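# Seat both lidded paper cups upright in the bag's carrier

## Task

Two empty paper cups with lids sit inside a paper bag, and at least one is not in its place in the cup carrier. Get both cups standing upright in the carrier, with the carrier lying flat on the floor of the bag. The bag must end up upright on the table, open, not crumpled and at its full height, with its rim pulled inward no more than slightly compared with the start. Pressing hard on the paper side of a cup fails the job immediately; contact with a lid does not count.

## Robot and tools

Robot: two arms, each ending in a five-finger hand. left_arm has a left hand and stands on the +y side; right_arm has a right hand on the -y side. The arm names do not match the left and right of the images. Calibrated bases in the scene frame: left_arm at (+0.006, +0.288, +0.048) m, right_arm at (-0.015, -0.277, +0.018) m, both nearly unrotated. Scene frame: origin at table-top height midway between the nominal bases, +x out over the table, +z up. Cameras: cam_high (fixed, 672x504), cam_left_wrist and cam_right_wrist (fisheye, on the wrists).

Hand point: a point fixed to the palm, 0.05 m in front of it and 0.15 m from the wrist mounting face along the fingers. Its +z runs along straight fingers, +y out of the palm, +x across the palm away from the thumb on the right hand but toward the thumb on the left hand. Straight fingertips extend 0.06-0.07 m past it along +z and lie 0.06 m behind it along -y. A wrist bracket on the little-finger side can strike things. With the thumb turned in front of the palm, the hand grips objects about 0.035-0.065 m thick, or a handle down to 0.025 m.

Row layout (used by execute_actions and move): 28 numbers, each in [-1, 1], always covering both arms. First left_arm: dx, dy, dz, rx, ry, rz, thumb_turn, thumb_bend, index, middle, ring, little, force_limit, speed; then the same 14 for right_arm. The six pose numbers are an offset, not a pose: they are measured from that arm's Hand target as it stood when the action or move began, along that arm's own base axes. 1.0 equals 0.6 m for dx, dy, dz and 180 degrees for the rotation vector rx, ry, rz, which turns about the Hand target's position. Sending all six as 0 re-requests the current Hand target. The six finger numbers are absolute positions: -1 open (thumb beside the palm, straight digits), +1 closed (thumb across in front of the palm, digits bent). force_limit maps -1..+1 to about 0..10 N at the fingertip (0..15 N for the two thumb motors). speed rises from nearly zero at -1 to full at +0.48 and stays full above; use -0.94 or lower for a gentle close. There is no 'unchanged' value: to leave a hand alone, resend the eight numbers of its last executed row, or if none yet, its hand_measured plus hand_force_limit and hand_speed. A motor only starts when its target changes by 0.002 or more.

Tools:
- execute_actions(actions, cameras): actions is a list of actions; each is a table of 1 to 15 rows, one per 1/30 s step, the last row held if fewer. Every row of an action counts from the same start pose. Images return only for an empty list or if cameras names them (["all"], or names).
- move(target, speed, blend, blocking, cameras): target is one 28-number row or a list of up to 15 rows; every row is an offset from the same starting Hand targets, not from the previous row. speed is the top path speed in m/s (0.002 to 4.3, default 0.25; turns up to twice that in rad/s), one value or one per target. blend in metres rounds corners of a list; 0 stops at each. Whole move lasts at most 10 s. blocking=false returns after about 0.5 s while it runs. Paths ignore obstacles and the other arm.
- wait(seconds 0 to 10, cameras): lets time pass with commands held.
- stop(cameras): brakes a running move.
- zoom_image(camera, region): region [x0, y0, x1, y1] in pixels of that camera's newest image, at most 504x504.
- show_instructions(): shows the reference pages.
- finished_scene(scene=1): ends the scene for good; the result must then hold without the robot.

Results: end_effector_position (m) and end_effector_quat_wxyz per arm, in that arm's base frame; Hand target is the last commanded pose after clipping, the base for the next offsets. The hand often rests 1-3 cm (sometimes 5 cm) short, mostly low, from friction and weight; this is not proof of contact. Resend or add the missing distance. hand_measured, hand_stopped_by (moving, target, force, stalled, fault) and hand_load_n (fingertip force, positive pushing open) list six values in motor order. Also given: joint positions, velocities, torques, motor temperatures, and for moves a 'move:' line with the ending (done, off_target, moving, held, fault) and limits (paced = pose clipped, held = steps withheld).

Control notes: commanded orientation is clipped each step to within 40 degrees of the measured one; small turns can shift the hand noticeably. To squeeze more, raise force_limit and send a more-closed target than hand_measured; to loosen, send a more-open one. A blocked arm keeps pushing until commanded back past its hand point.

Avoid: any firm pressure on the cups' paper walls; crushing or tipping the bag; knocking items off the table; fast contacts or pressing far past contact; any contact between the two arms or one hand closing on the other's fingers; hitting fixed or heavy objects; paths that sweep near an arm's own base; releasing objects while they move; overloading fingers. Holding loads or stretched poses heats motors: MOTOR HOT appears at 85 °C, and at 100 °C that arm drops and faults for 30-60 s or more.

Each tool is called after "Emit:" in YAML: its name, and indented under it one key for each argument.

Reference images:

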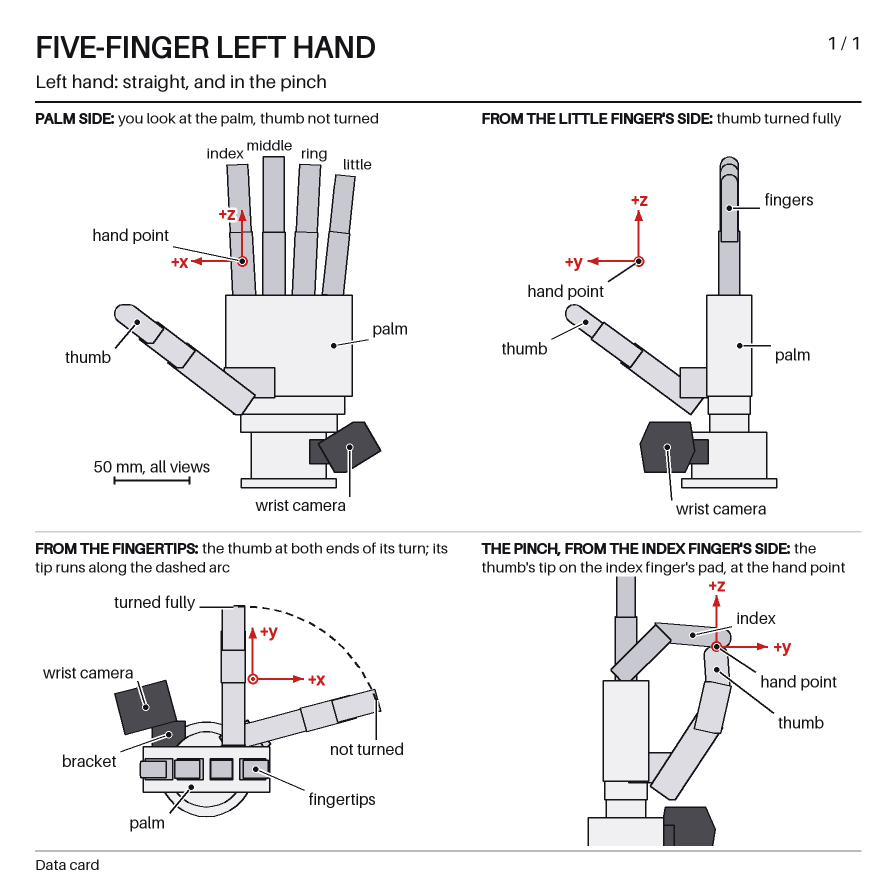

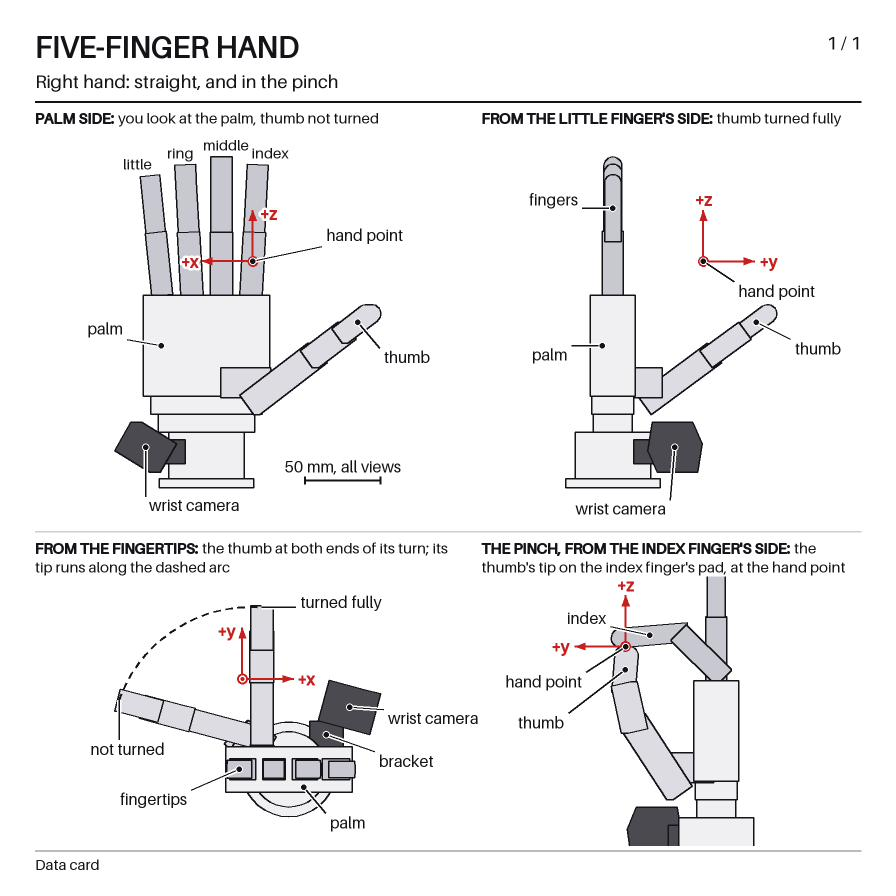

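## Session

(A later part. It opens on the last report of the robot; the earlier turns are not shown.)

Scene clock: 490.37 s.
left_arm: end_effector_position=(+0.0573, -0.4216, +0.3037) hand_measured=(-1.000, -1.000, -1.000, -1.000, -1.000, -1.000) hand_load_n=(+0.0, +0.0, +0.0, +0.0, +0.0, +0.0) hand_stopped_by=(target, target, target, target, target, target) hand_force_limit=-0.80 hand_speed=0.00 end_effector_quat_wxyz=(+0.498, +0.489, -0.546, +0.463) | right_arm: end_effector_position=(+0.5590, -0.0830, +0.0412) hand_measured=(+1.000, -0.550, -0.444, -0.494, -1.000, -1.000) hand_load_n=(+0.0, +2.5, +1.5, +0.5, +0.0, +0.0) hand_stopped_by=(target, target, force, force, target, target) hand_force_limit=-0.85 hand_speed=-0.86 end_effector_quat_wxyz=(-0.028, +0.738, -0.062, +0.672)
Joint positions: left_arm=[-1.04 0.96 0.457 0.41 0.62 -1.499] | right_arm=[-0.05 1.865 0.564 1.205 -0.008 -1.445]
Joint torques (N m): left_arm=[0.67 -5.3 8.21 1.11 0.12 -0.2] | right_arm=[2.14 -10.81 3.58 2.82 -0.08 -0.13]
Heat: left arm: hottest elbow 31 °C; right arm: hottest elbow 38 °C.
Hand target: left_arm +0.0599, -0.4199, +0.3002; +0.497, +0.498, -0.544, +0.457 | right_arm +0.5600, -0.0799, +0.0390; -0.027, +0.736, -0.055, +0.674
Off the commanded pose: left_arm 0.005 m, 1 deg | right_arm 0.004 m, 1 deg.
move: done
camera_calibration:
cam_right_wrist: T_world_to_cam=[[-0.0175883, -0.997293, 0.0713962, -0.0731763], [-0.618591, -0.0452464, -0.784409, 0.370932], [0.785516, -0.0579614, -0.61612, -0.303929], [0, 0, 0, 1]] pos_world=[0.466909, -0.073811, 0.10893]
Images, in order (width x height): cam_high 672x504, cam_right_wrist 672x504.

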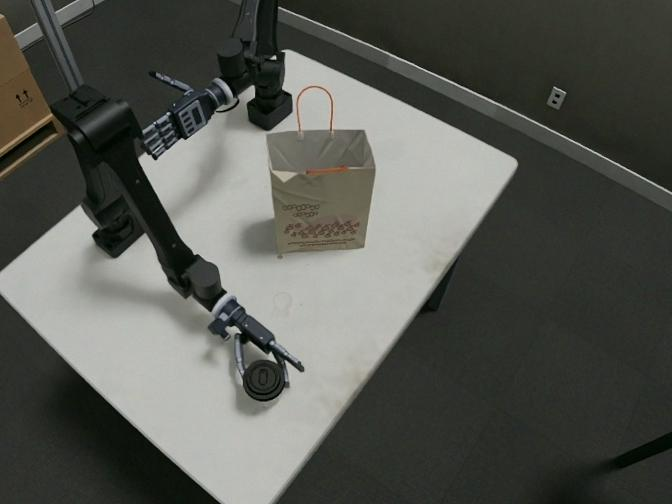

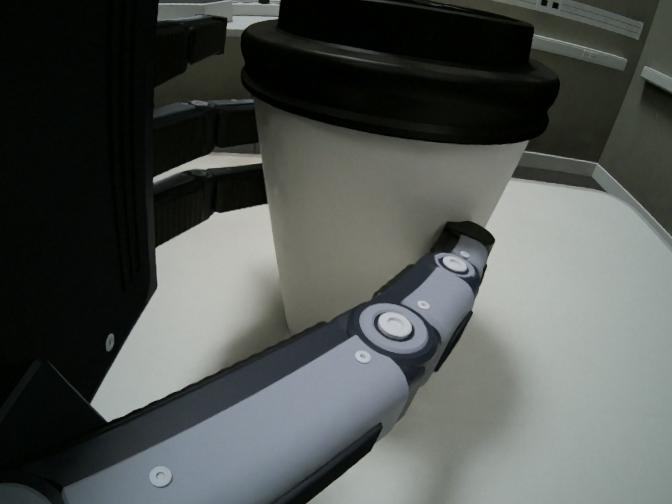

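Emit:
move:
  target:
    - [0,0,0,0,0,0, -1,-1,-1,-1,-1,-1,-0.8,0, 0,0,-0.0117,0,0,0,1,-0.55,-0.2,-0.2,-1,-1,-0.85,-0.86]
  speed: 0.03
  cameras: ["cam_right_wrist","cam_high"]

Emit:
zoom_image:
  camera: "cam_high"
  region: [200, 300, 340, 420]

Scene clock: 491.53 s.
left_arm: end_effector_position=(+0.0573, -0.4216, +0.3037) hand_measured=(-1.000, -1.000, -1.000, -1.000, -1.000, -1.000) hand_load_n=(+0.0, +0.0, +0.0, +0.0, +0.0, +0.0) hand_stopped_by=(target, target, target, target, target, target) hand_force_limit=-0.80 hand_speed=0.00 end_effector_quat_wxyz=(+0.498, +0.489, -0.546, +0.463) | right_arm: end_effector_position=(+0.5589, -0.0831, +0.0378) hand_measured=(+1.000, -0.550, -0.444, -0.494, -1.000, -1.000) hand_load_n=(+0.0, +2.5, +1.5, +0.5, +0.0, +0.0) hand_stopped_by=(target, target, force, force, target, target) hand_force_limit=-0.85 hand_speed=-0.86 end_effector_quat_wxyz=(-0.027, +0.735, -0.061, +0.675)
Joint positions: left_arm=[-1.04 0.96 0.457 0.41 0.62 -1.499] | right_arm=[-0.05 1.886 0.564 1.234 -0.008 -1.448]
Joint torques (N m): left_arm=[1.14 -4.54 8.24 1.29 0.11 -0.2] | right_arm=[2.2 -10.4 3.58 2.65 -0.09 -0.1]
Heat: left arm: hottest elbow 31 °C; right arm: hottest elbow 38 °C.
Hand target: left_arm +0.0599, -0.4199, +0.3002; +0.497, +0.498, -0.544, +0.457 | right_arm +0.5600, -0.0799, +0.0320; -0.027, +0.736, -0.055, +0.674
Off the commanded pose: left_arm 0.005 m, 1 deg | right_arm 0.007 m, 1 deg.
move: done
camera_calibration:
cam_right_wrist: T_world_to_cam=[[-0.0178434, -0.99705, 0.0746565, -0.0729935], [-0.612337, -0.0481296, -0.789131, 0.364696], [0.790396, -0.0597957, -0.609671, -0.309063], [0, 0, 0, 1]] pos_world=[0.466296, -0.0737061, 0.104816]
Images, in order (width x height): cam_high 672x504, cam_right_wrist 672x504.

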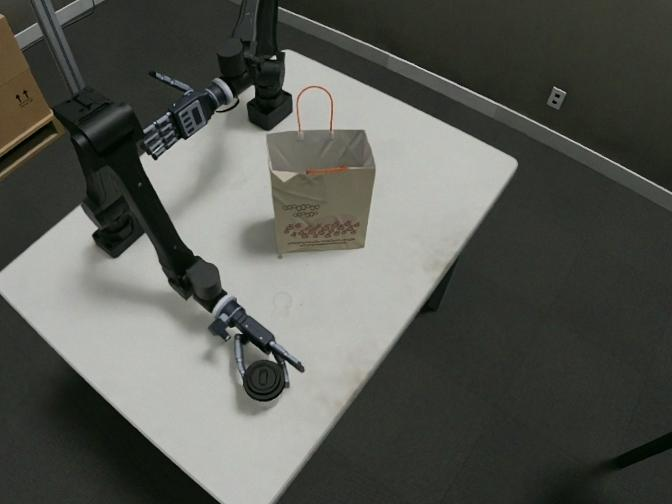

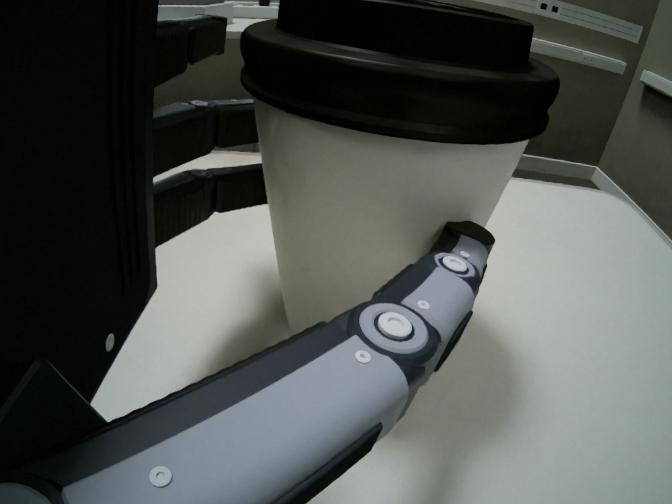

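Scaled by 3.600 from the camera's 672x504 image, which has a finer 960x720 frame.

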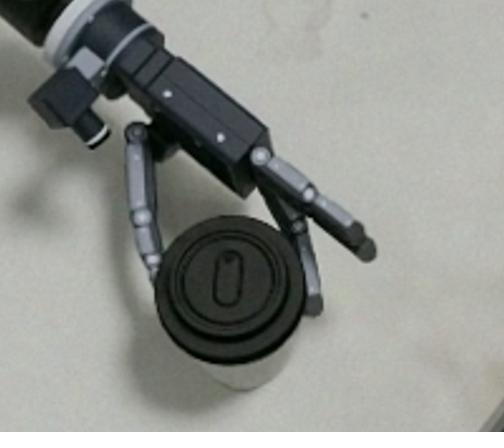

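Emit:
move:
  target:
    - [0,0,0,0,0,0, -1,-1,-1,-1,-1,-1,-0.8,0, 0,0,0.005,0,0,0,1,-0.55,-0.2,-0.2,-1,-1,-0.85,-0.86]
    - [0,0,0,0,0,0, -1,-1,-1,-1,-1,-1,-0.8,0, 0,0,0.005,0,0,0,1,-0.7,-0.6,-0.65,-1,-1,-0.85,-0.8]
  speed: 0.03
  cameras: ["cam_right_wrist","cam_high"]

Emit:
zoom_image:
  camera: "cam_high"
  region: [200, 300, 340, 420]

Scene clock: 493.67 s.
left_arm: end_effector_position=(+0.0573, -0.4216, +0.3037) hand_measured=(-1.000, -1.000, -1.000, -1.000, -1.000, -1.000) hand_load_n=(+0.0, +0.0, +0.0, +0.0, +0.0, +0.0) hand_stopped_by=(target, target, target, target, target, target) hand_force_limit=-0.80 hand_speed=0.00 end_effector_quat_wxyz=(+0.498, +0.489, -0.546, +0.463) | right_arm: end_effector_position=(+0.5589, -0.0831, +0.0378) hand_measured=(+1.000, -0.700, -0.600, -0.650, -1.000, -1.000) hand_load_n=(+0.0, +0.0, +0.0, +0.0, +0.0, +0.0) hand_stopped_by=(target, target, target, target, target, target) hand_force_limit=-0.85 hand_speed=-0.80 end_effector_quat_wxyz=(-0.027, +0.735, -0.061, +0.675)
Joint positions: left_arm=[-1.04 0.96 0.457 0.41 0.62 -1.499] | right_arm=[-0.05 1.886 0.564 1.234 -0.008 -1.448]
Joint torques (N m): left_arm=[0.67 -5.19 8.18 1.39 0.08 -0.2] | right_arm=[2.08 -11.4 3.49 2.25 -0.08 -0.1]
Heat: left arm: hottest elbow 31 °C; right arm: hottest elbow 37 °C.
Hand target: left_arm +0.0599, -0.4199, +0.3002; +0.497, +0.498, -0.544, +0.457 | right_arm +0.5600, -0.0799, +0.0350; -0.027, +0.736, -0.055, +0.674
Off the commanded pose: left_arm 0.005 m, 1 deg | right_arm 0.004 m, 1 deg.
move: done
camera_calibration:
cam_right_wrist: T_world_to_cam=[[-0.0178434, -0.99705, 0.0746565, -0.0729935], [-0.612337, -0.0481296, -0.789131, 0.364696], [0.790396, -0.0597957, -0.609671, -0.309063], [0, 0, 0, 1]] pos_world=[0.466296, -0.0737061, 0.104816]
Images, in order (width x height): cam_high 672x504, cam_right_wrist 672x504.

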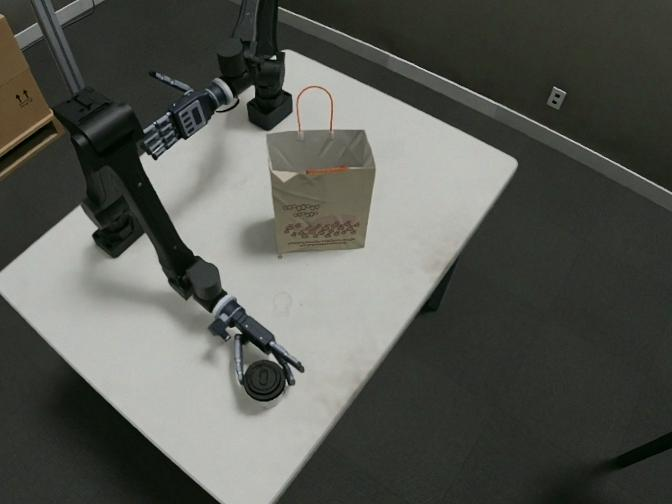

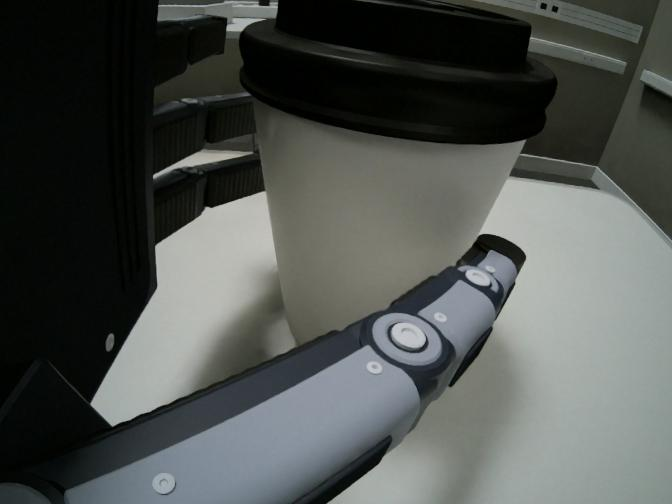

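Scaled by 3.600 from the camera's 672x504 image, which has a finer 960x720 frame.

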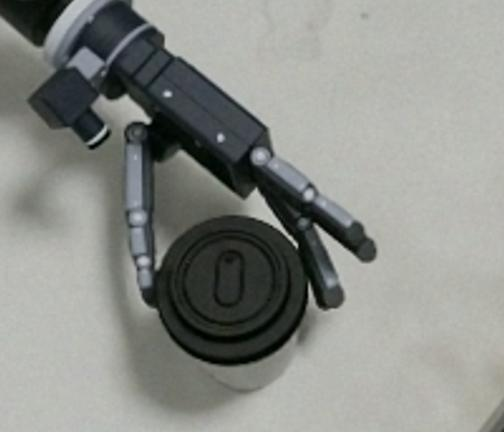

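Emit:
move:
  target:
    - [0,0,0,0,0,0, -1,-1,-1,-1,-1,-1,-0.8,0, 0,0,0,0,0,0,1,-0.95,-0.95,-0.95,-1,-1,-0.85,-0.3]
    - [0,0,0,0,0,0, -1,-1,-1,-1,-1,-1,-0.8,0, -0.26,0,0.02,0,0,0,1,-0.95,-0.95,-0.95,-1,-1,-0.85,-0.3]
  speed: [0.05,0.12]
  cameras: ["cam_right_wrist","cam_high"]

Scene clock: 497.17 s.
left_arm: end_effector_position=(+0.0573, -0.4216, +0.3037) hand_measured=(-1.000, -1.000, -1.000, -1.000, -1.000, -1.000) hand_load_n=(+0.0, +0.0, +0.0, +0.0, +0.0, +0.0) hand_stopped_by=(target, target, target, target, target, target) hand_force_limit=-0.80 hand_speed=0.00 end_effector_quat_wxyz=(+0.498, +0.489, -0.546, +0.463) | right_arm: end_effector_position=(+0.4030, -0.0729, +0.0365) hand_measured=(+1.000, -0.950, -0.950, -0.950, -1.000, -1.000) hand_load_n=(+0.0, +0.0, +0.0, +0.0, +0.0, +0.0) hand_stopped_by=(target, target, target, target, target, target) hand_force_limit=-0.85 hand_speed=-0.30 end_effector_quat_wxyz=(-0.035, +0.747, -0.055, +0.662)
Joint positions: left_arm=[-1.04 0.96 0.457 0.41 0.62 -1.499] | right_arm=[-0.059 1.769 0.145 1.502 -0.038 -1.449]
Joint torques (N m): left_arm=[0.79 -4.89 8.09 1.46 0.13 -0.26] | right_arm=[0.32 -8.23 1.07 2.8 -0.1 -0.12]
Heat: left arm: hottest elbow 31 °C; right arm: hottest elbow 37 °C.
Hand target: left_arm +0.0599, -0.4199, +0.3002; +0.497, +0.498, -0.544, +0.457 | right_arm +0.4039, -0.0799, +0.0469; -0.027, +0.736, -0.055, +0.674
Off the commanded pose: left_arm 0.005 m, 1 deg | right_arm 0.013 m, 2 deg.
move: off_target (right_arm)
camera_calibration:
cam_right_wrist: T_world_to_cam=[[0.00606708, -0.997487, 0.0705898, -0.0750072], [-0.637197, -0.0582603, -0.768495, 0.27717], [0.770677, -0.0403171, -0.63595, -0.175676], [0, 0, 0, 1]] pos_world=[0.312456, -0.0657535, 0.106578]
Images, in order (width x height): cam_high 672x504, cam_right_wrist 672x504.

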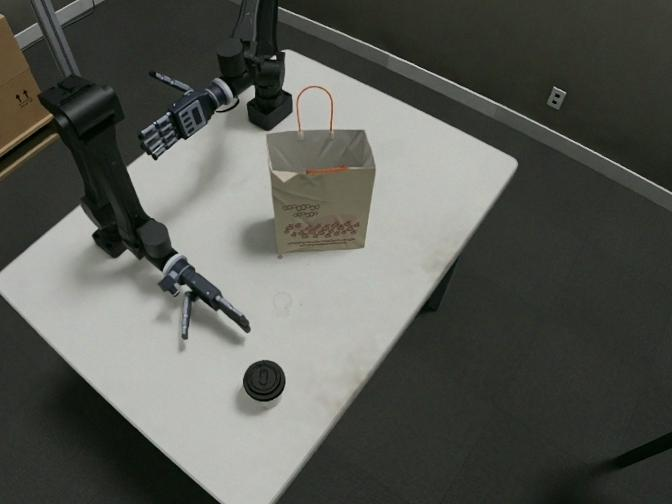

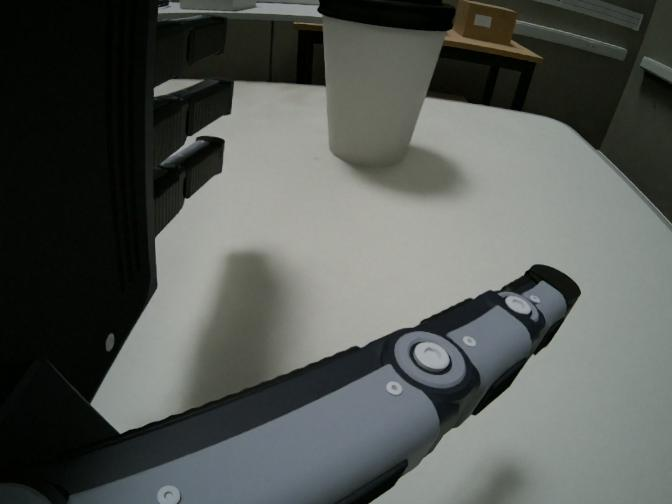

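Emit:
move:
  target:
    - [0,0,0,0,0,0, -1,-1,-1,-1,-1,-1,-0.8,0, 0.0,0,0.388,0,0,0,1,-1,-1,-1,-1,-1,-0.85,-0.3]
    - [0,0,0,0,0,0, -1,-1,-1,-1,-1,-1,-0.8,0, 0.262,-0.0253,0.3552,0.0906,0.4541,0.0974,1,-1,-1,-1,-1,-1,-0.85,-0.3]
  speed: [0.25,0.3]
  blend: [0.03,0]
  cameras: ["cam_right_wrist","cam_high"]

Scene clock: 513.97 s.
left_arm: end_effector_position=(+0.0573, -0.4216, +0.3037) hand_measured=(-1.000, -1.000, -1.000, -1.000, -1.000, -1.000) hand_load_n=(+0.0, +0.0, +0.0, +0.0, +0.0, +0.0) hand_stopped_by=(target, target, target, target, target, target) hand_force_limit=-0.80 hand_speed=0.00 end_effector_quat_wxyz=(+0.498, +0.489, -0.546, +0.463) | right_arm: end_effector_position=(+0.5518, -0.0856, +0.2459) hand_measured=(+1.000, -1.000, -1.000, -1.000, -1.000, -1.000) hand_load_n=(+0.0, +0.0, +0.0, +0.0, +0.0, +0.0) hand_stopped_by=(target, target, target, target, target, target) hand_force_limit=-0.85 hand_speed=-0.30 end_effector_quat_wxyz=(-0.167, +0.984, -0.050, +0.036)
Joint positions: left_arm=[-1.04 0.96 0.457 0.41 0.62 -1.499] | right_arm=[-0.165 1.868 2.004 -1.672 -0.342 -1.629]
Joint torques (N m): left_arm=[0.97 -5.36 8.13 1.33 0.07 -0.21] | right_arm=[0.73 -17.79 11.17 -0.12 -0.22 -0.08]
Motor temperatures (°C): left_arm=[25 26 32 25 23 25] | right_arm=[26 31 36 25 22 23]
Heat: left arm: hottest elbow 32 °C; right arm: hottest elbow 36 °C.
Hand target: left_arm +0.0599, -0.4199, +0.3002; +0.497, +0.498, -0.544, +0.457 | right_arm +0.5611, -0.0951, +0.2600; -0.173, +0.984, -0.043, +0.007
Off the commanded pose: left_arm 0.005 m, 1 deg | right_arm 0.019 m, 3 deg.
joint sent to its limit (right arm) — joint 4 (wrist pitch), lower limit. The joint targets are off in orientation, not in position.
move: off_target (right_arm)
camera_calibration:
cam_right_wrist: T_world_to_cam=[[0.11377, -0.936271, -0.332344, -0.0585472], [-0.880101, -0.250181, 0.403524, 0.361631], [-0.460955, 0.246587, -0.852476, 0.599708], [0, 0, 0, 1]] pos_world=[0.601371, -0.112223, 0.345852]
Images, in order (width x height): cam_high 672x504, cam_right_wrist 672x504.

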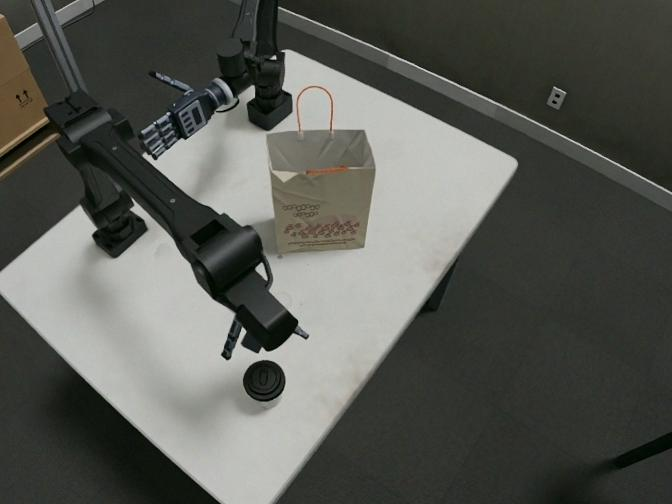

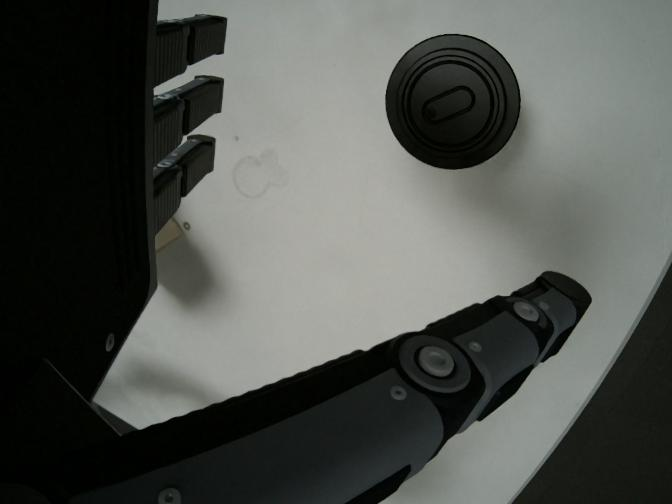

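Emit:
move:
  target:
    - [0,0,0,0,0,0, -1,-1,-1,-1,-1,-1,-0.8,0, 0.022,-0.0177,-0.1167,0,0,0,1,-1,-1,-1,-1,-1,-0.85,-0.3]
  speed: [0.12]
  cameras: ["cam_right_wrist"]

Scene clock: 516.63 s.
left_arm: end_effector_position=(+0.0573, -0.4216, +0.3037) hand_measured=(-1.000, -1.000, -1.000, -1.000, -1.000, -1.000) hand_load_n=(+0.0, +0.0, +0.0, +0.0, +0.0, +0.0) hand_stopped_by=(target, target, target, target, target, target) hand_force_limit=-0.80 hand_speed=0.00 end_effector_quat_wxyz=(+0.498, +0.489, -0.546, +0.463) | right_arm: end_effector_position=(+0.5649, -0.0951, +0.1850) hand_measured=(+1.000, -1.000, -1.000, -1.000, -1.000, -1.000) hand_load_n=(+0.0, +0.0, +0.0, +0.0, +0.0, +0.0) hand_stopped_by=(target, target, target, target, target, target) hand_force_limit=-0.85 hand_speed=-0.30 end_effector_quat_wxyz=(-0.174, +0.984, -0.044, -0.009)
Joint positions: left_arm=[-1.04 0.96 0.457 0.41 0.62 -1.499] | right_arm=[-0.177 1.979 2.004 -1.663 -0.344 -1.671]
Joint torques (N m): left_arm=[0.44 -5.25 8.25 1.37 0.11 -0.16] | right_arm=[0.32 -19.37 9.55 0.34 -0.34 -0.07]
Heat: left arm: hottest elbow 32 °C; right arm: hottest elbow 36 °C.
Hand target: left_arm +0.0599, -0.4199, +0.3002; +0.497, +0.498, -0.544, +0.457 | right_arm +0.5743, -0.1057, +0.1900; -0.173, +0.984, -0.043, +0.007
Off the commanded pose: left_arm 0.005 m, 1 deg | right_arm 0.015 m, 2 deg.
move: off_target (right_arm)
camera_calibration:
cam_right_wrist: T_world_to_cam=[[0.11054, -0.927074, -0.35821, -0.081592], [-0.834883, -0.282157, 0.472607, 0.353936], [-0.539213, 0.246821, -0.805188, 0.591686], [0, 0, 0, 1]] pos_world=[0.623559, -0.121817, 0.279919]
Images, in order (width x height): cam_right_wrist 672x504.

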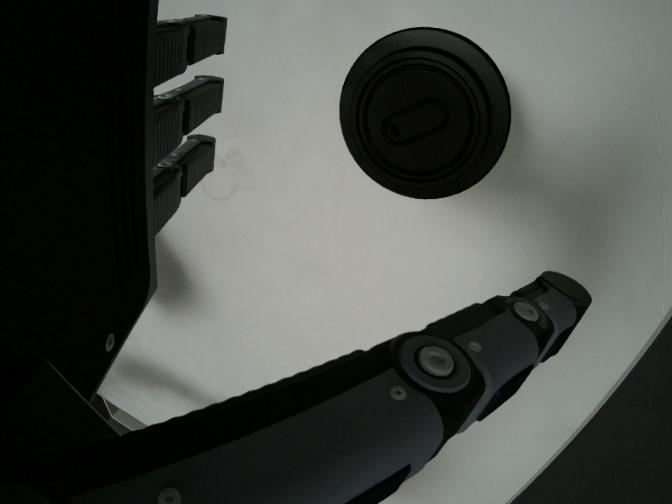

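Emit:
move:
  target:
    - [0,0,0,0,0,0, -1,-1,-1,-1,-1,-1,-0.8,0, 0.0095,-0.0085,-0.1,0,0,0,1,-1,-1,-1,-1,-1,-0.85,-0.3]
  speed: [0.1]
  cameras: ["cam_right_wrist"]

Scene clock: 518.80 s.
left_arm: end_effector_position=(+0.0573, -0.4216, +0.3037) hand_measured=(-1.000, -1.000, -1.000, -1.000, -1.000, -1.000) hand_load_n=(+0.0, +0.0, +0.0, +0.0, +0.0, +0.0) hand_stopped_by=(target, target, target, target, target, target) hand_force_limit=-0.80 hand_speed=0.00 end_effector_quat_wxyz=(+0.498, +0.489, -0.546, +0.463) | right_arm: end_effector_position=(+0.5786, -0.1004, +0.1414) hand_measured=(+1.000, -1.000, -1.000, -1.000, -1.000, -1.000) hand_load_n=(+0.0, +0.0, +0.0, +0.0, +0.0, +0.0) hand_stopped_by=(target, target, target, target, target, target) hand_force_limit=-0.85 hand_speed=-0.30 end_effector_quat_wxyz=(-0.172, +0.984, -0.039, +0.009)
Joint positions: left_arm=[-1.04 0.96 0.457 0.41 0.62 -1.499] | right_arm=[-0.181 1.994 1.917 -1.525 -0.344 -1.678]
Joint torques (N m): left_arm=[0.79 -5.71 8.17 1.28 0.08 -0.22] | right_arm=[0.26 -18.78 7.38 0.47 -0.33 -0.08]
Heat: left arm: hottest elbow 32 °C; right arm: hottest elbow 36 °C.
Hand target: left_arm +0.0599, -0.4199, +0.3002; +0.497, +0.498, -0.544, +0.457 | right_arm +0.5801, -0.1108, +0.1301; -0.173, +0.984, -0.042, +0.007
Off the commanded pose: left_arm 0.005 m, 1 deg | right_arm 0.015 m, 1 deg.
move: off_target (right_arm)
camera_calibration:
cam_right_wrist: T_world_to_cam=[[0.126117, -0.929111, -0.347632, -0.11441], [-0.85174, -0.281066, 0.4422, 0.398627], [-0.50856, 0.240324, -0.826808, 0.549855], [0, 0, 0, 1]] pos_world=[0.63359, -0.126402, 0.238579]
Images, in order (width x height): cam_right_wrist 672x504.

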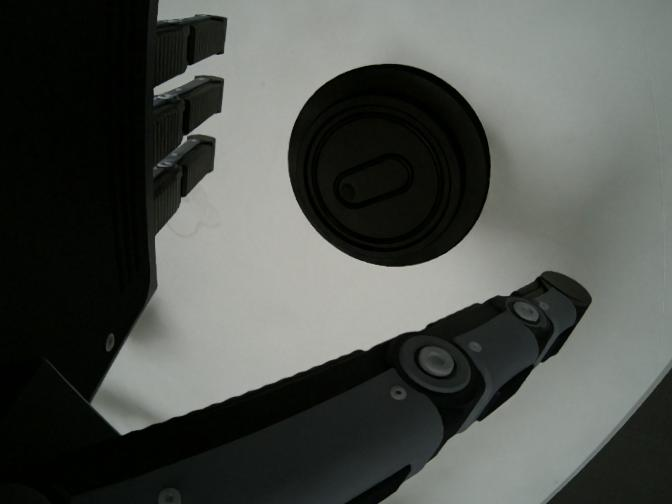

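Emit:
move:
  target:
    - [0,0,0,0,0,0, -1,-1,-1,-1,-1,-1,-0.8,0, -0.001,-0.0062,-0.055,0,0,0,1,-1,-1,-1,-1,-1,-0.85,-0.3]
  speed: [0.06]
  cameras: ["cam_right_wrist","cam_high"]

Scene clock: 520.60 s.
left_arm: end_effector_position=(+0.0573, -0.4216, +0.3037) hand_measured=(-1.000, -1.000, -1.000, -1.000, -1.000, -1.000) hand_load_n=(+0.0, +0.0, +0.0, +0.0, +0.0, +0.0) hand_stopped_by=(target, target, target, target, target, target) hand_force_limit=-0.80 hand_speed=0.00 end_effector_quat_wxyz=(+0.498, +0.489, -0.546, +0.463) | right_arm: end_effector_position=(+0.5789, -0.1042, +0.1097) hand_measured=(+1.000, -1.000, -1.000, -1.000, -1.000, -1.000) hand_load_n=(+0.0, +0.0, +0.0, +0.0, +0.0, +0.0) hand_stopped_by=(target, target, target, target, target, target) hand_force_limit=-0.85 hand_speed=-0.30 end_effector_quat_wxyz=(-0.172, +0.984, -0.039, +0.011)
Joint positions: left_arm=[-1.04 0.96 0.457 0.41 0.62 -1.499] | right_arm=[-0.188 2.006 1.853 -1.448 -0.345 -1.685]
Joint torques (N m): left_arm=[0.79 -4.54 8.31 1.13 0.12 -0.23] | right_arm=[0.44 -18.73 7.23 0.53 -0.32 -0.08]
Heat: left arm: hottest elbow 32 °C; right arm: hottest elbow 36 °C.
Hand target: left_arm +0.0599, -0.4199, +0.3002; +0.497, +0.498, -0.544, +0.457 | right_arm +0.5795, -0.1145, +0.0970; -0.173, +0.984, -0.042, +0.007
Off the commanded pose: left_arm 0.005 m, 1 deg | right_arm 0.016 m, 1 deg.
move: off_target (right_arm)
camera_calibration:
cam_right_wrist: T_world_to_cam=[[0.127036, -0.929108, -0.347304, -0.129564], [-0.852903, -0.281071, 0.43995, 0.412855], [-0.506378, 0.240327, -0.828145, 0.523721], [0, 0, 0, 1]] pos_world=[0.633785, -0.130202, 0.207083]
Images, in order (width x height): cam_high 672x504, cam_right_wrist 672x504.

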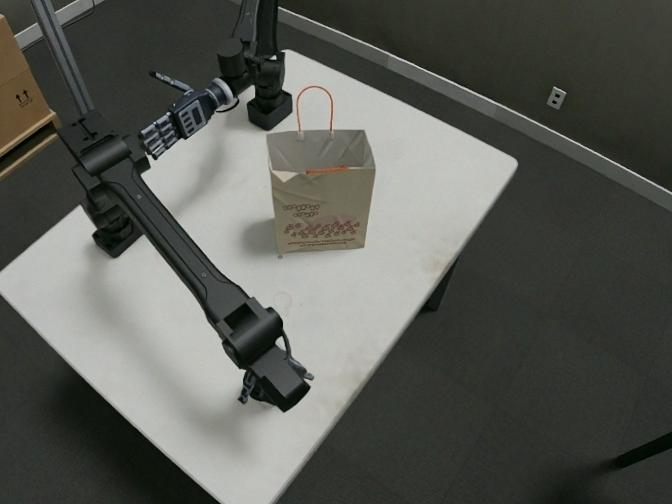

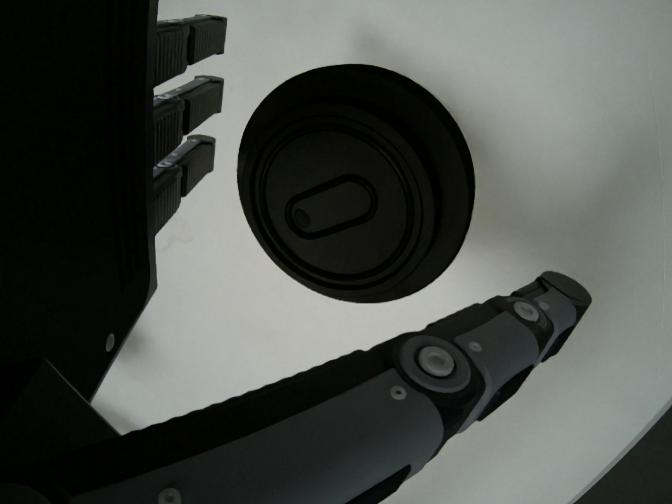

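Emit:
move:
  target:
    - [0,0,0,0,0,0, -1,-1,-1,-1,-1,-1,-0.8,0, -0.002,-0.001,-0.034,0,0,0,1,-1,-1,-1,-1,-1,-0.85,-0.3]
  speed: [0.04]
  cameras: ["cam_right_wrist"]

Scene clock: 521.87 s.
left_arm: end_effector_position=(+0.0573, -0.4216, +0.3037) hand_measured=(-1.000, -1.000, -1.000, -1.000, -1.000, -1.000) hand_load_n=(+0.0, +0.0, +0.0, +0.0, +0.0, +0.0) hand_stopped_by=(target, target, target, target, target, target) hand_force_limit=-0.80 hand_speed=0.00 end_effector_quat_wxyz=(+0.498, +0.489, -0.546, +0.463) | right_arm: end_effector_position=(+0.5783, -0.1050, +0.0905) hand_measured=(+1.000, -1.000, -1.000, -1.000, -1.000, -1.000) hand_load_n=(+0.0, +0.0, +0.0, +0.0, +0.0, +0.0) hand_stopped_by=(target, target, target, target, target, target) hand_force_limit=-0.85 hand_speed=-0.30 end_effector_quat_wxyz=(-0.172, +0.984, -0.039, +0.012)
Joint positions: left_arm=[-1.04 0.96 0.457 0.41 0.62 -1.499] | right_arm=[-0.189 2.013 1.813 -1.4 -0.345 -1.686]
Joint torques (N m): left_arm=[-0.26 -4.66 8.2 1.33 0.09 -0.27] | right_arm=[0.26 -18.43 7.1 0.5 -0.33 -0.07]
Heat: left arm: hottest elbow 32 °C; right arm: hottest elbow 36 °C.
Hand target: left_arm +0.0599, -0.4199, +0.3002; +0.497, +0.498, -0.544, +0.457 | right_arm +0.5781, -0.1152, +0.0766; -0.173, +0.984, -0.043, +0.007
Off the commanded pose: left_arm 0.005 m, 1 deg | right_arm 0.017 m, 1 deg.
move: off_target (right_arm)
camera_calibration:
cam_right_wrist: T_world_to_cam=[[0.127636, -0.929216, -0.346794, -0.137315], [-0.853798, -0.28087, 0.438339, 0.421157], [-0.504716, 0.240143, -0.829212, 0.506765], [0, 0, 0, 1]] pos_world=[0.632882, -0.131002, 0.187986]
Images, in order (width x height): cam_right_wrist 672x504.

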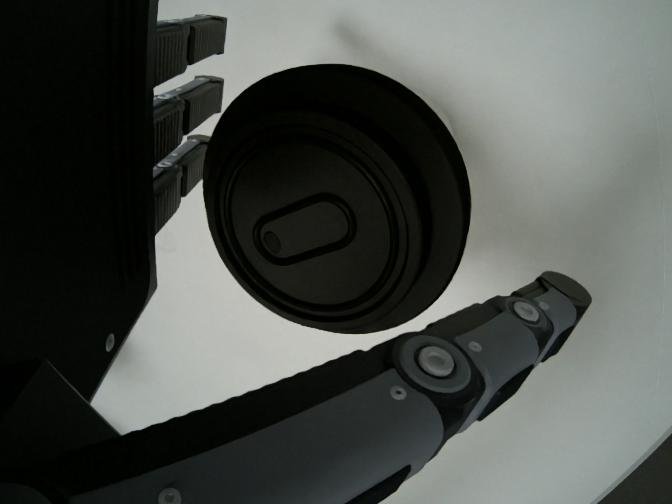

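Emit:
move:
  target:
    - [0,0,0,0,0,0, -1,-1,-1,-1,-1,-1,-0.8,0, 0,0,0,0,0,0,1,-0.85,-0.55,-0.55,-0.55,-0.5,-0.88,-0.7]
    - [0,0,0,0,0,0, -1,-1,-1,-1,-1,-1,-0.8,0, 0,0,0,0,0,0,1,-0.4,-0.55,-0.55,-0.55,-0.5,-0.8,-0.85]
  speed: [0.04]
  cameras: ["cam_right_wrist"]

speed must be one number or one for each of the 2 targets, got a list of 1; nothing of the call was run

Emit:
move:
  target:
    - [0,0,0,0,0,0, -1,-1,-1,-1,-1,-1,-0.8,0, 0,0,0,0,0,0,1,-0.85,-0.55,-0.55,-0.55,-0.5,-0.88,-0.7]
    - [0,0,0,0,0,0, -1,-1,-1,-1,-1,-1,-0.8,0, 0,0,0,0,0,0,1,-0.4,-0.55,-0.55,-0.55,-0.5,-0.8,-0.85]
  speed: 0.04
  cameras: ["cam_right_wrist"]

Scene clock: 525.00 s.
left_arm: end_effector_position=(+0.0573, -0.4216, +0.3037) hand_measured=(-1.000, -1.000, -1.000, -1.000, -1.000, -1.000) hand_load_n=(-0.5, +0.0, +0.0, +0.0, +0.0, +0.0) hand_stopped_by=(target, target, target, target, target, target) hand_force_limit=-0.80 hand_speed=0.00 end_effector_quat_wxyz=(+0.498, +0.489, -0.546, +0.463) | right_arm: end_effector_position=(+0.5783, -0.1051, +0.0905) hand_measured=(+1.000, -0.672, -0.550, -0.550, -0.550, -0.500) hand_load_n=(+0.0, +1.5, +1.0, +0.0, +0.0, +0.0) hand_stopped_by=(target, force, target, target, target, target) hand_force_limit=-0.80 hand_speed=-0.85 end_effector_quat_wxyz=(-0.172, +0.984, -0.039, +0.012)
Joint positions: left_arm=[-1.04 0.96 0.457 0.41 0.62 -1.499] | right_arm=[-0.189 2.013 1.813 -1.4 -0.345 -1.687]
Joint torques (N m): left_arm=[-0.26 -4.19 8.28 1.25 0.06 -0.21] | right_arm=[0.21 -18.37 7.12 0.5 -0.32 -0.07]
Heat: left arm: hottest elbow 32 °C; right arm: hottest elbow 36 °C.
Hand target: left_arm +0.0599, -0.4199, +0.3002; +0.497, +0.498, -0.544, +0.457 | right_arm +0.5781, -0.1152, +0.0766; -0.173, +0.984, -0.043, +0.007
Off the commanded pose: left_arm 0.005 m, 1 deg | right_arm 0.017 m, 1 deg.
move: off_target (right_arm); target 2's new numbers were sent with right_arm's hand 0.017 m and 1 deg from that target
camera_calibration:
cam_right_wrist: T_world_to_cam=[[0.128015, -0.929183, -0.346744, -0.137572], [-0.853752, -0.281162, 0.438242, 0.421193], [-0.504698, 0.239932, -0.829285, 0.50679], [0, 0, 0, 1]] pos_world=[0.632982, -0.131001, 0.187986]
Images, in order (width x height): cam_right_wrist 672x504.

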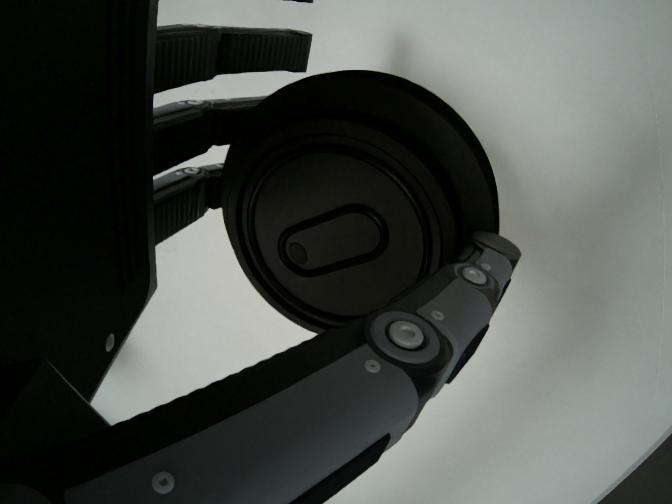

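Emit:
move:
  target: [0,0,0,0,0,0, -1,-1,-1,-1,-1,-1,-0.8,0, 0,0,0,0,0,0,1,-0.3,-0.55,-0.55,-0.55,-0.5,-0.7,-0.9]
  speed: 0.04
  cameras: ["cam_right_wrist"]

Scene clock: 526.27 s.
left_arm: end_effector_position=(+0.0573, -0.4216, +0.3037) hand_measured=(-1.000, -1.000, -1.000, -1.000, -1.000, -1.000) hand_load_n=(-0.5, +0.0, +0.0, +0.0, +0.0, +0.0) hand_stopped_by=(target, target, target, target, target, target) hand_force_limit=-0.80 hand_speed=0.00 end_effector_quat_wxyz=(+0.498, +0.489, -0.546, +0.463) | right_arm: end_effector_position=(+0.5783, -0.1051, +0.0905) hand_measured=(+1.000, -0.666, -0.550, -0.550, -0.550, -0.500) hand_load_n=(+0.0, +2.0, +1.5, +0.5, +0.0, +0.0) hand_stopped_by=(target, force, target, target, target, target) hand_force_limit=-0.70 hand_speed=-0.90 end_effector_quat_wxyz=(-0.172, +0.984, -0.039, +0.012)
Joint positions: left_arm=[-1.04 0.96 0.457 0.41 0.62 -1.499] | right_arm=[-0.189 2.013 1.813 -1.4 -0.345 -1.687]
Joint torques (N m): left_arm=[-0.09 -4.66 8.39 1.47 0.11 -0.17] | right_arm=[0.26 -18.49 7.12 0.51 -0.32 -0.07]
Heat: left arm: hottest elbow 32 °C; right arm: hottest elbow 36 °C.
Hand target: left_arm +0.0599, -0.4199, +0.3002; +0.497, +0.498, -0.544, +0.457 | right_arm +0.5781, -0.1152, +0.0766; -0.173, +0.984, -0.043, +0.007
Off the commanded pose: left_arm 0.005 m, 1 deg | right_arm 0.017 m, 1 deg.
move: off_target (right_arm)
camera_calibration:
cam_right_wrist: T_world_to_cam=[[0.128015, -0.929183, -0.346744, -0.137572], [-0.853752, -0.281162, 0.438242, 0.421193], [-0.504698, 0.239932, -0.829285, 0.50679], [0, 0, 0, 1]] pos_world=[0.632982, -0.131001, 0.187986]
Images, in order (width x height): cam_right_wrist 672x504.

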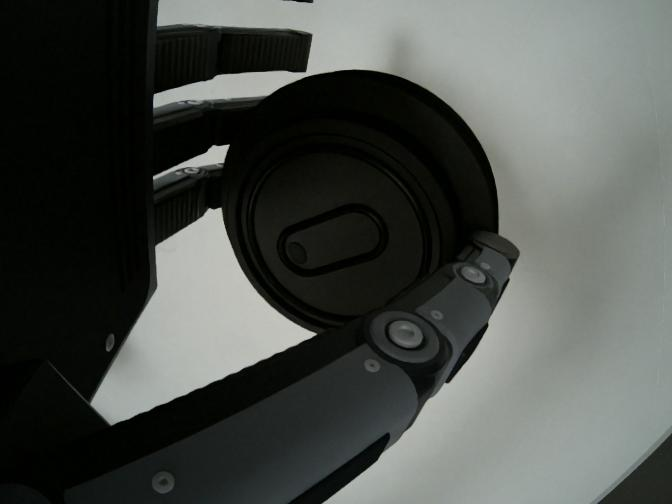

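Emit:
move:
  target: [0,0,0,0,0,0, -1,-1,-1,-1,-1,-1,-0.8,0, 0,0,0.15,0,0,0,1,-0.3,-0.55,-0.55,-0.55,-0.5,-0.7,-0.9]
  speed: 0.06
  cameras: ["cam_right_wrist","cam_high"]

Scene clock: 529.30 s.
left_arm: end_effector_position=(+0.0573, -0.4216, +0.3037) hand_measured=(-1.000, -1.000, -1.000, -1.000, -1.000, -1.000) hand_load_n=(+0.0, +0.0, +0.0, +0.0, +0.0, +0.0) hand_stopped_by=(target, target, target, target, target, target) hand_force_limit=-0.80 hand_speed=0.00 end_effector_quat_wxyz=(+0.498, +0.489, -0.546, +0.463) | right_arm: end_effector_position=(+0.5680, -0.1031, +0.1443) hand_measured=(+1.000, -0.666, -0.550, -0.550, -0.550, -0.500) hand_load_n=(+0.0, +2.0, +1.5, +0.5, +0.0, +0.0) hand_stopped_by=(target, force, target, target, target, target) hand_force_limit=-0.70 hand_speed=-0.90 end_effector_quat_wxyz=(-0.176, +0.983, -0.044, -0.019)
Joint positions: left_arm=[-1.04 0.96 0.457 0.41 0.62 -1.499] | right_arm=[-0.189 2.013 1.948 -1.598 -0.345 -1.687]
Joint torques (N m): left_arm=[0.03 -4.37 8.27 1.51 0.13 -0.23] | right_arm=[0.26 -21.54 10.81 -0.39 -0.28 -0.06]
Heat: left arm: hottest elbow 32 °C; right arm: hottest elbow 36 °C.
Hand target: left_arm +0.0599, -0.4199, +0.3002; +0.497, +0.498, -0.544, +0.457 | right_arm +0.5782, -0.1153, +0.1666; -0.173, +0.984, -0.043, +0.007
Off the commanded pose: left_arm 0.005 m, 1 deg | right_arm 0.027 m, 3 deg.
move: off_target (right_arm)
camera_calibration:
cam_right_wrist: T_world_to_cam=[[0.106117, -0.925006, -0.364834, -0.100362], [-0.825317, -0.28658, 0.486543, 0.365646], [-0.554609, 0.249473, -0.793834, 0.569898], [0, 0, 0, 1]] pos_world=[0.628495, -0.130223, 0.237887]
Images, in order (width x height): cam_high 672x504, cam_right_wrist 672x504.

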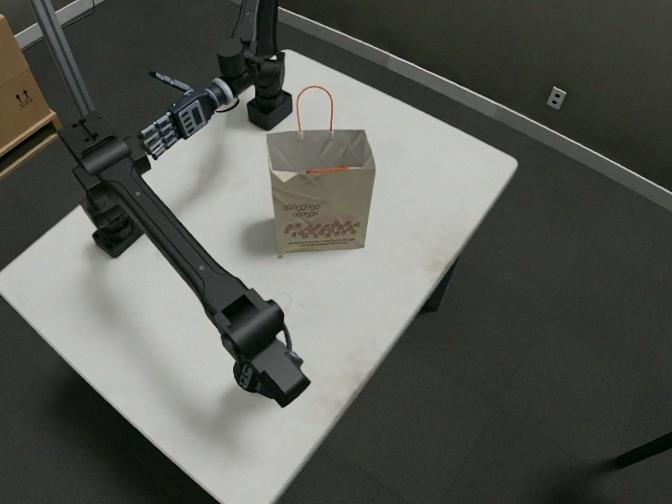

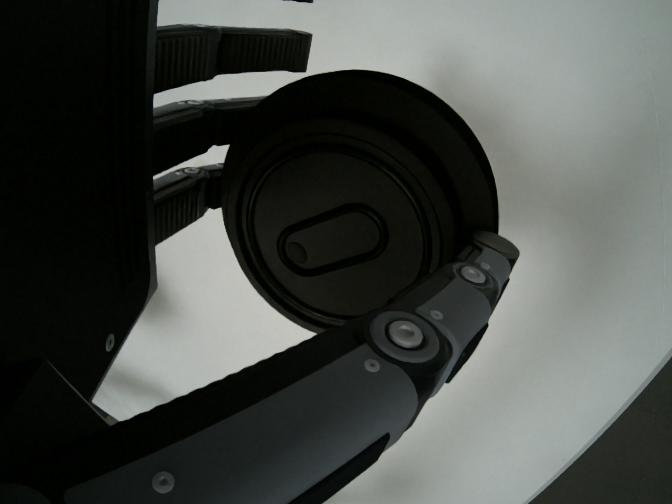

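Emit:
move:
  target:
    - [-0.033,0.083,0.033,0,0,0, -1,-1,-1,-1,-1,-1,-0.8,0, -0.097,0.0255,0.2557,0,0,0,1,-0.3,-0.55,-0.55,-0.55,-0.5,-0.7,-0.9]
    - [-0.033,0.083,0.033,0,0,0, -1,-1,-1,-1,-1,-1,-0.8,0, -0.297,0.2255,0.439,0,0,0.111,1,-0.3,-0.55,-0.55,-0.55,-0.5,-0.7,-0.9]
  speed: 0.1
  blend: [0.03, 0]
  cameras: ["cam_right_wrist","cam_high"]

Scene clock: 539.00 s.
left_arm: end_effector_position=(+0.0385, -0.3724, +0.3225) hand_measured=(-1.000, -1.000, -1.000, -1.000, -1.000, -1.000) hand_load_n=(+0.0, +0.0, +0.0, +0.0, +0.0, +0.0) hand_stopped_by=(target, target, target, target, target, target) hand_force_limit=-0.80 hand_speed=0.00 end_effector_quat_wxyz=(+0.499, +0.493, -0.545, +0.460) | right_arm: end_effector_position=(+0.4036, +0.0159, +0.4302) hand_measured=(+1.000, -0.666, -0.550, -0.550, -0.550, -0.500) hand_load_n=(+0.0, +2.5, +1.5, +0.5, +0.0, +0.0) hand_stopped_by=(target, force, target, target, target, target) hand_force_limit=-0.70 hand_speed=-0.90 end_effector_quat_wxyz=(-0.144, +0.965, +0.093, +0.199)
Joint positions: left_arm=[-1 0.707 0.408 0.198 0.659 -1.499] | right_arm=[0.045 1.296 1.795 -1.672 -0.303 -1.657]
Joint torques (N m): left_arm=[-0.32 -2.73 8.66 1.32 0.14 -0.17] | right_arm=[2.78 -8.47 7.05 0.61 -0.18 0.01]
Heat: left arm: hottest elbow 32 °C; right arm: hottest elbow 36 °C.
Hand target: left_arm +0.0401, -0.3701, +0.3198; +0.497, +0.498, -0.544, +0.457 | right_arm +0.3999, +0.0202, +0.4300; -0.172, +0.976, +0.129, -0.023
Off the commanded pose: left_arm 0.004 m, 1 deg | right_arm 0.006 m, 26 deg.
joint sent to its limit (right arm) — joint 4 (wrist pitch), lower limit. The joint targets are off in orientation, not in position.
move: off_target (right_arm)
camera_calibration:
cam_right_wrist: T_world_to_cam=[[0.418396, -0.892296, -0.169567, -0.0791109], [-0.894564, -0.437144, 0.0930562, 0.324614], [-0.157159, 0.112754, -0.981116, 0.598383], [0, 0, 0, 1]] pos_world=[0.417529, 0.00384291, 0.54346]
Images, in order (width x height): cam_high 672x504, cam_right_wrist 672x504.

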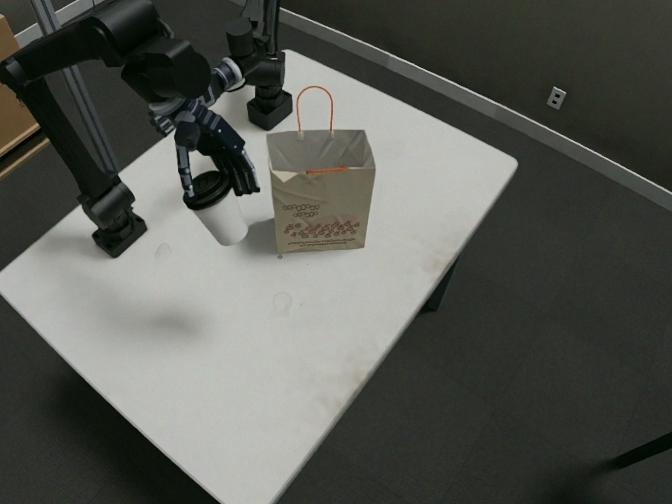

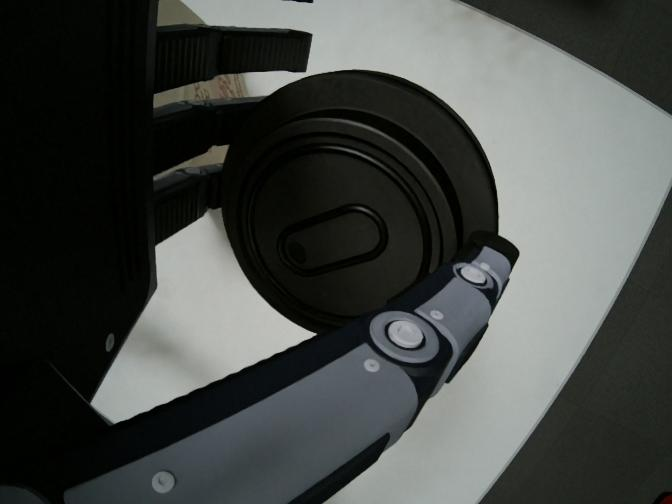

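Emit:
move:
  target:
    - [0,0,0,0,0,0, -1,-1,-1,-1,-1,-1,-0.8,0, -0.2265,0.2863,-0.0167,0,0,0.1533,1,-0.3,-0.55,-0.55,-0.55,-0.5,-0.7,-0.9]
  speed: 0.1
  cameras: ["cam_right_wrist","cam_high"]

Scene clock: 544.83 s.
left_arm: end_effector_position=(+0.0385, -0.3724, +0.3225) hand_measured=(-1.000, -1.000, -1.000, -1.000, -1.000, -1.000) hand_load_n=(+0.0, +0.0, +0.0, +0.0, +0.0, +0.0) hand_stopped_by=(target, target, target, target, target, target) hand_force_limit=-0.80 hand_speed=0.00 end_effector_quat_wxyz=(+0.499, +0.493, -0.545, +0.460) | right_arm: end_effector_position=(+0.2728, +0.1921, +0.4176) hand_measured=(+1.000, -0.666, -0.550, -0.550, -0.550, -0.500) hand_load_n=(+0.0, +2.0, +2.0, +0.5, +0.0, +0.0) hand_stopped_by=(target, force, target, target, target, target) hand_force_limit=-0.70 hand_speed=-0.90 end_effector_quat_wxyz=(-0.193, +0.915, +0.324, +0.145)
Joint positions: left_arm=[-1 0.707 0.408 0.198 0.659 -1.499] | right_arm=[0.625 1.123 1.625 -1.672 -0.285 -1.57]
Joint torques (N m): left_arm=[0.5 -2.73 8.73 1.1 0.14 -0.21] | right_arm=[2.84 -6.3 7.02 0.61 -0.28 0.18]
Heat: left arm: hottest elbow 33 °C; right arm: hottest elbow 36 °C.
Hand target: left_arm +0.0401, -0.3701, +0.3198; +0.497, +0.498, -0.544, +0.457 | right_arm +0.2641, +0.1918, +0.4200; -0.161, +0.918, +0.358, -0.063
Off the commanded pose: left_arm 0.004 m, 1 deg | right_arm 0.009 m, 24 deg.
joint sent to its limit (right arm) — joint 4 (wrist pitch), lower limit. The joint targets are off in orientation, not in position.
move: off_target (right_arm)
camera_calibration:
cam_right_wrist: T_world_to_cam=[[0.787257, -0.585926, -0.19214, -0.0191677], [-0.576324, -0.809972, 0.108611, 0.264076], [-0.219266, 0.02523, -0.975339, 0.576929], [0, 0, 0, 1]] pos_world=[0.293784, 0.188107, 0.530337]
Images, in order (width x height): cam_high 672x504, cam_right_wrist 672x504.

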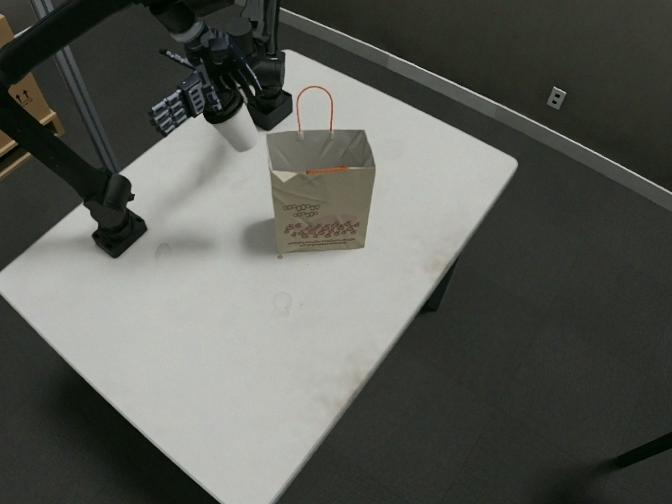

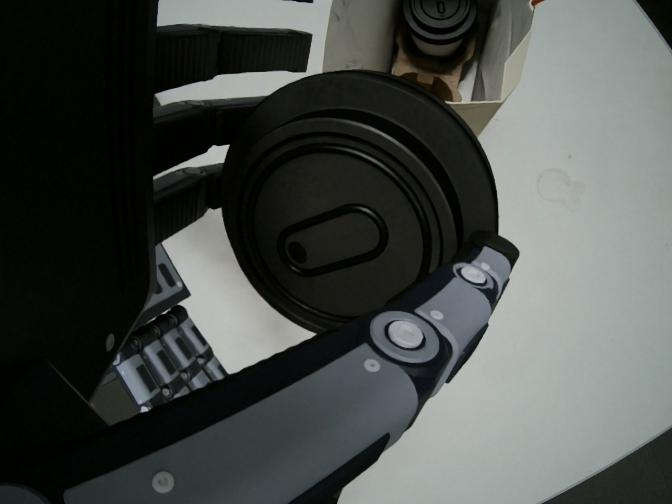

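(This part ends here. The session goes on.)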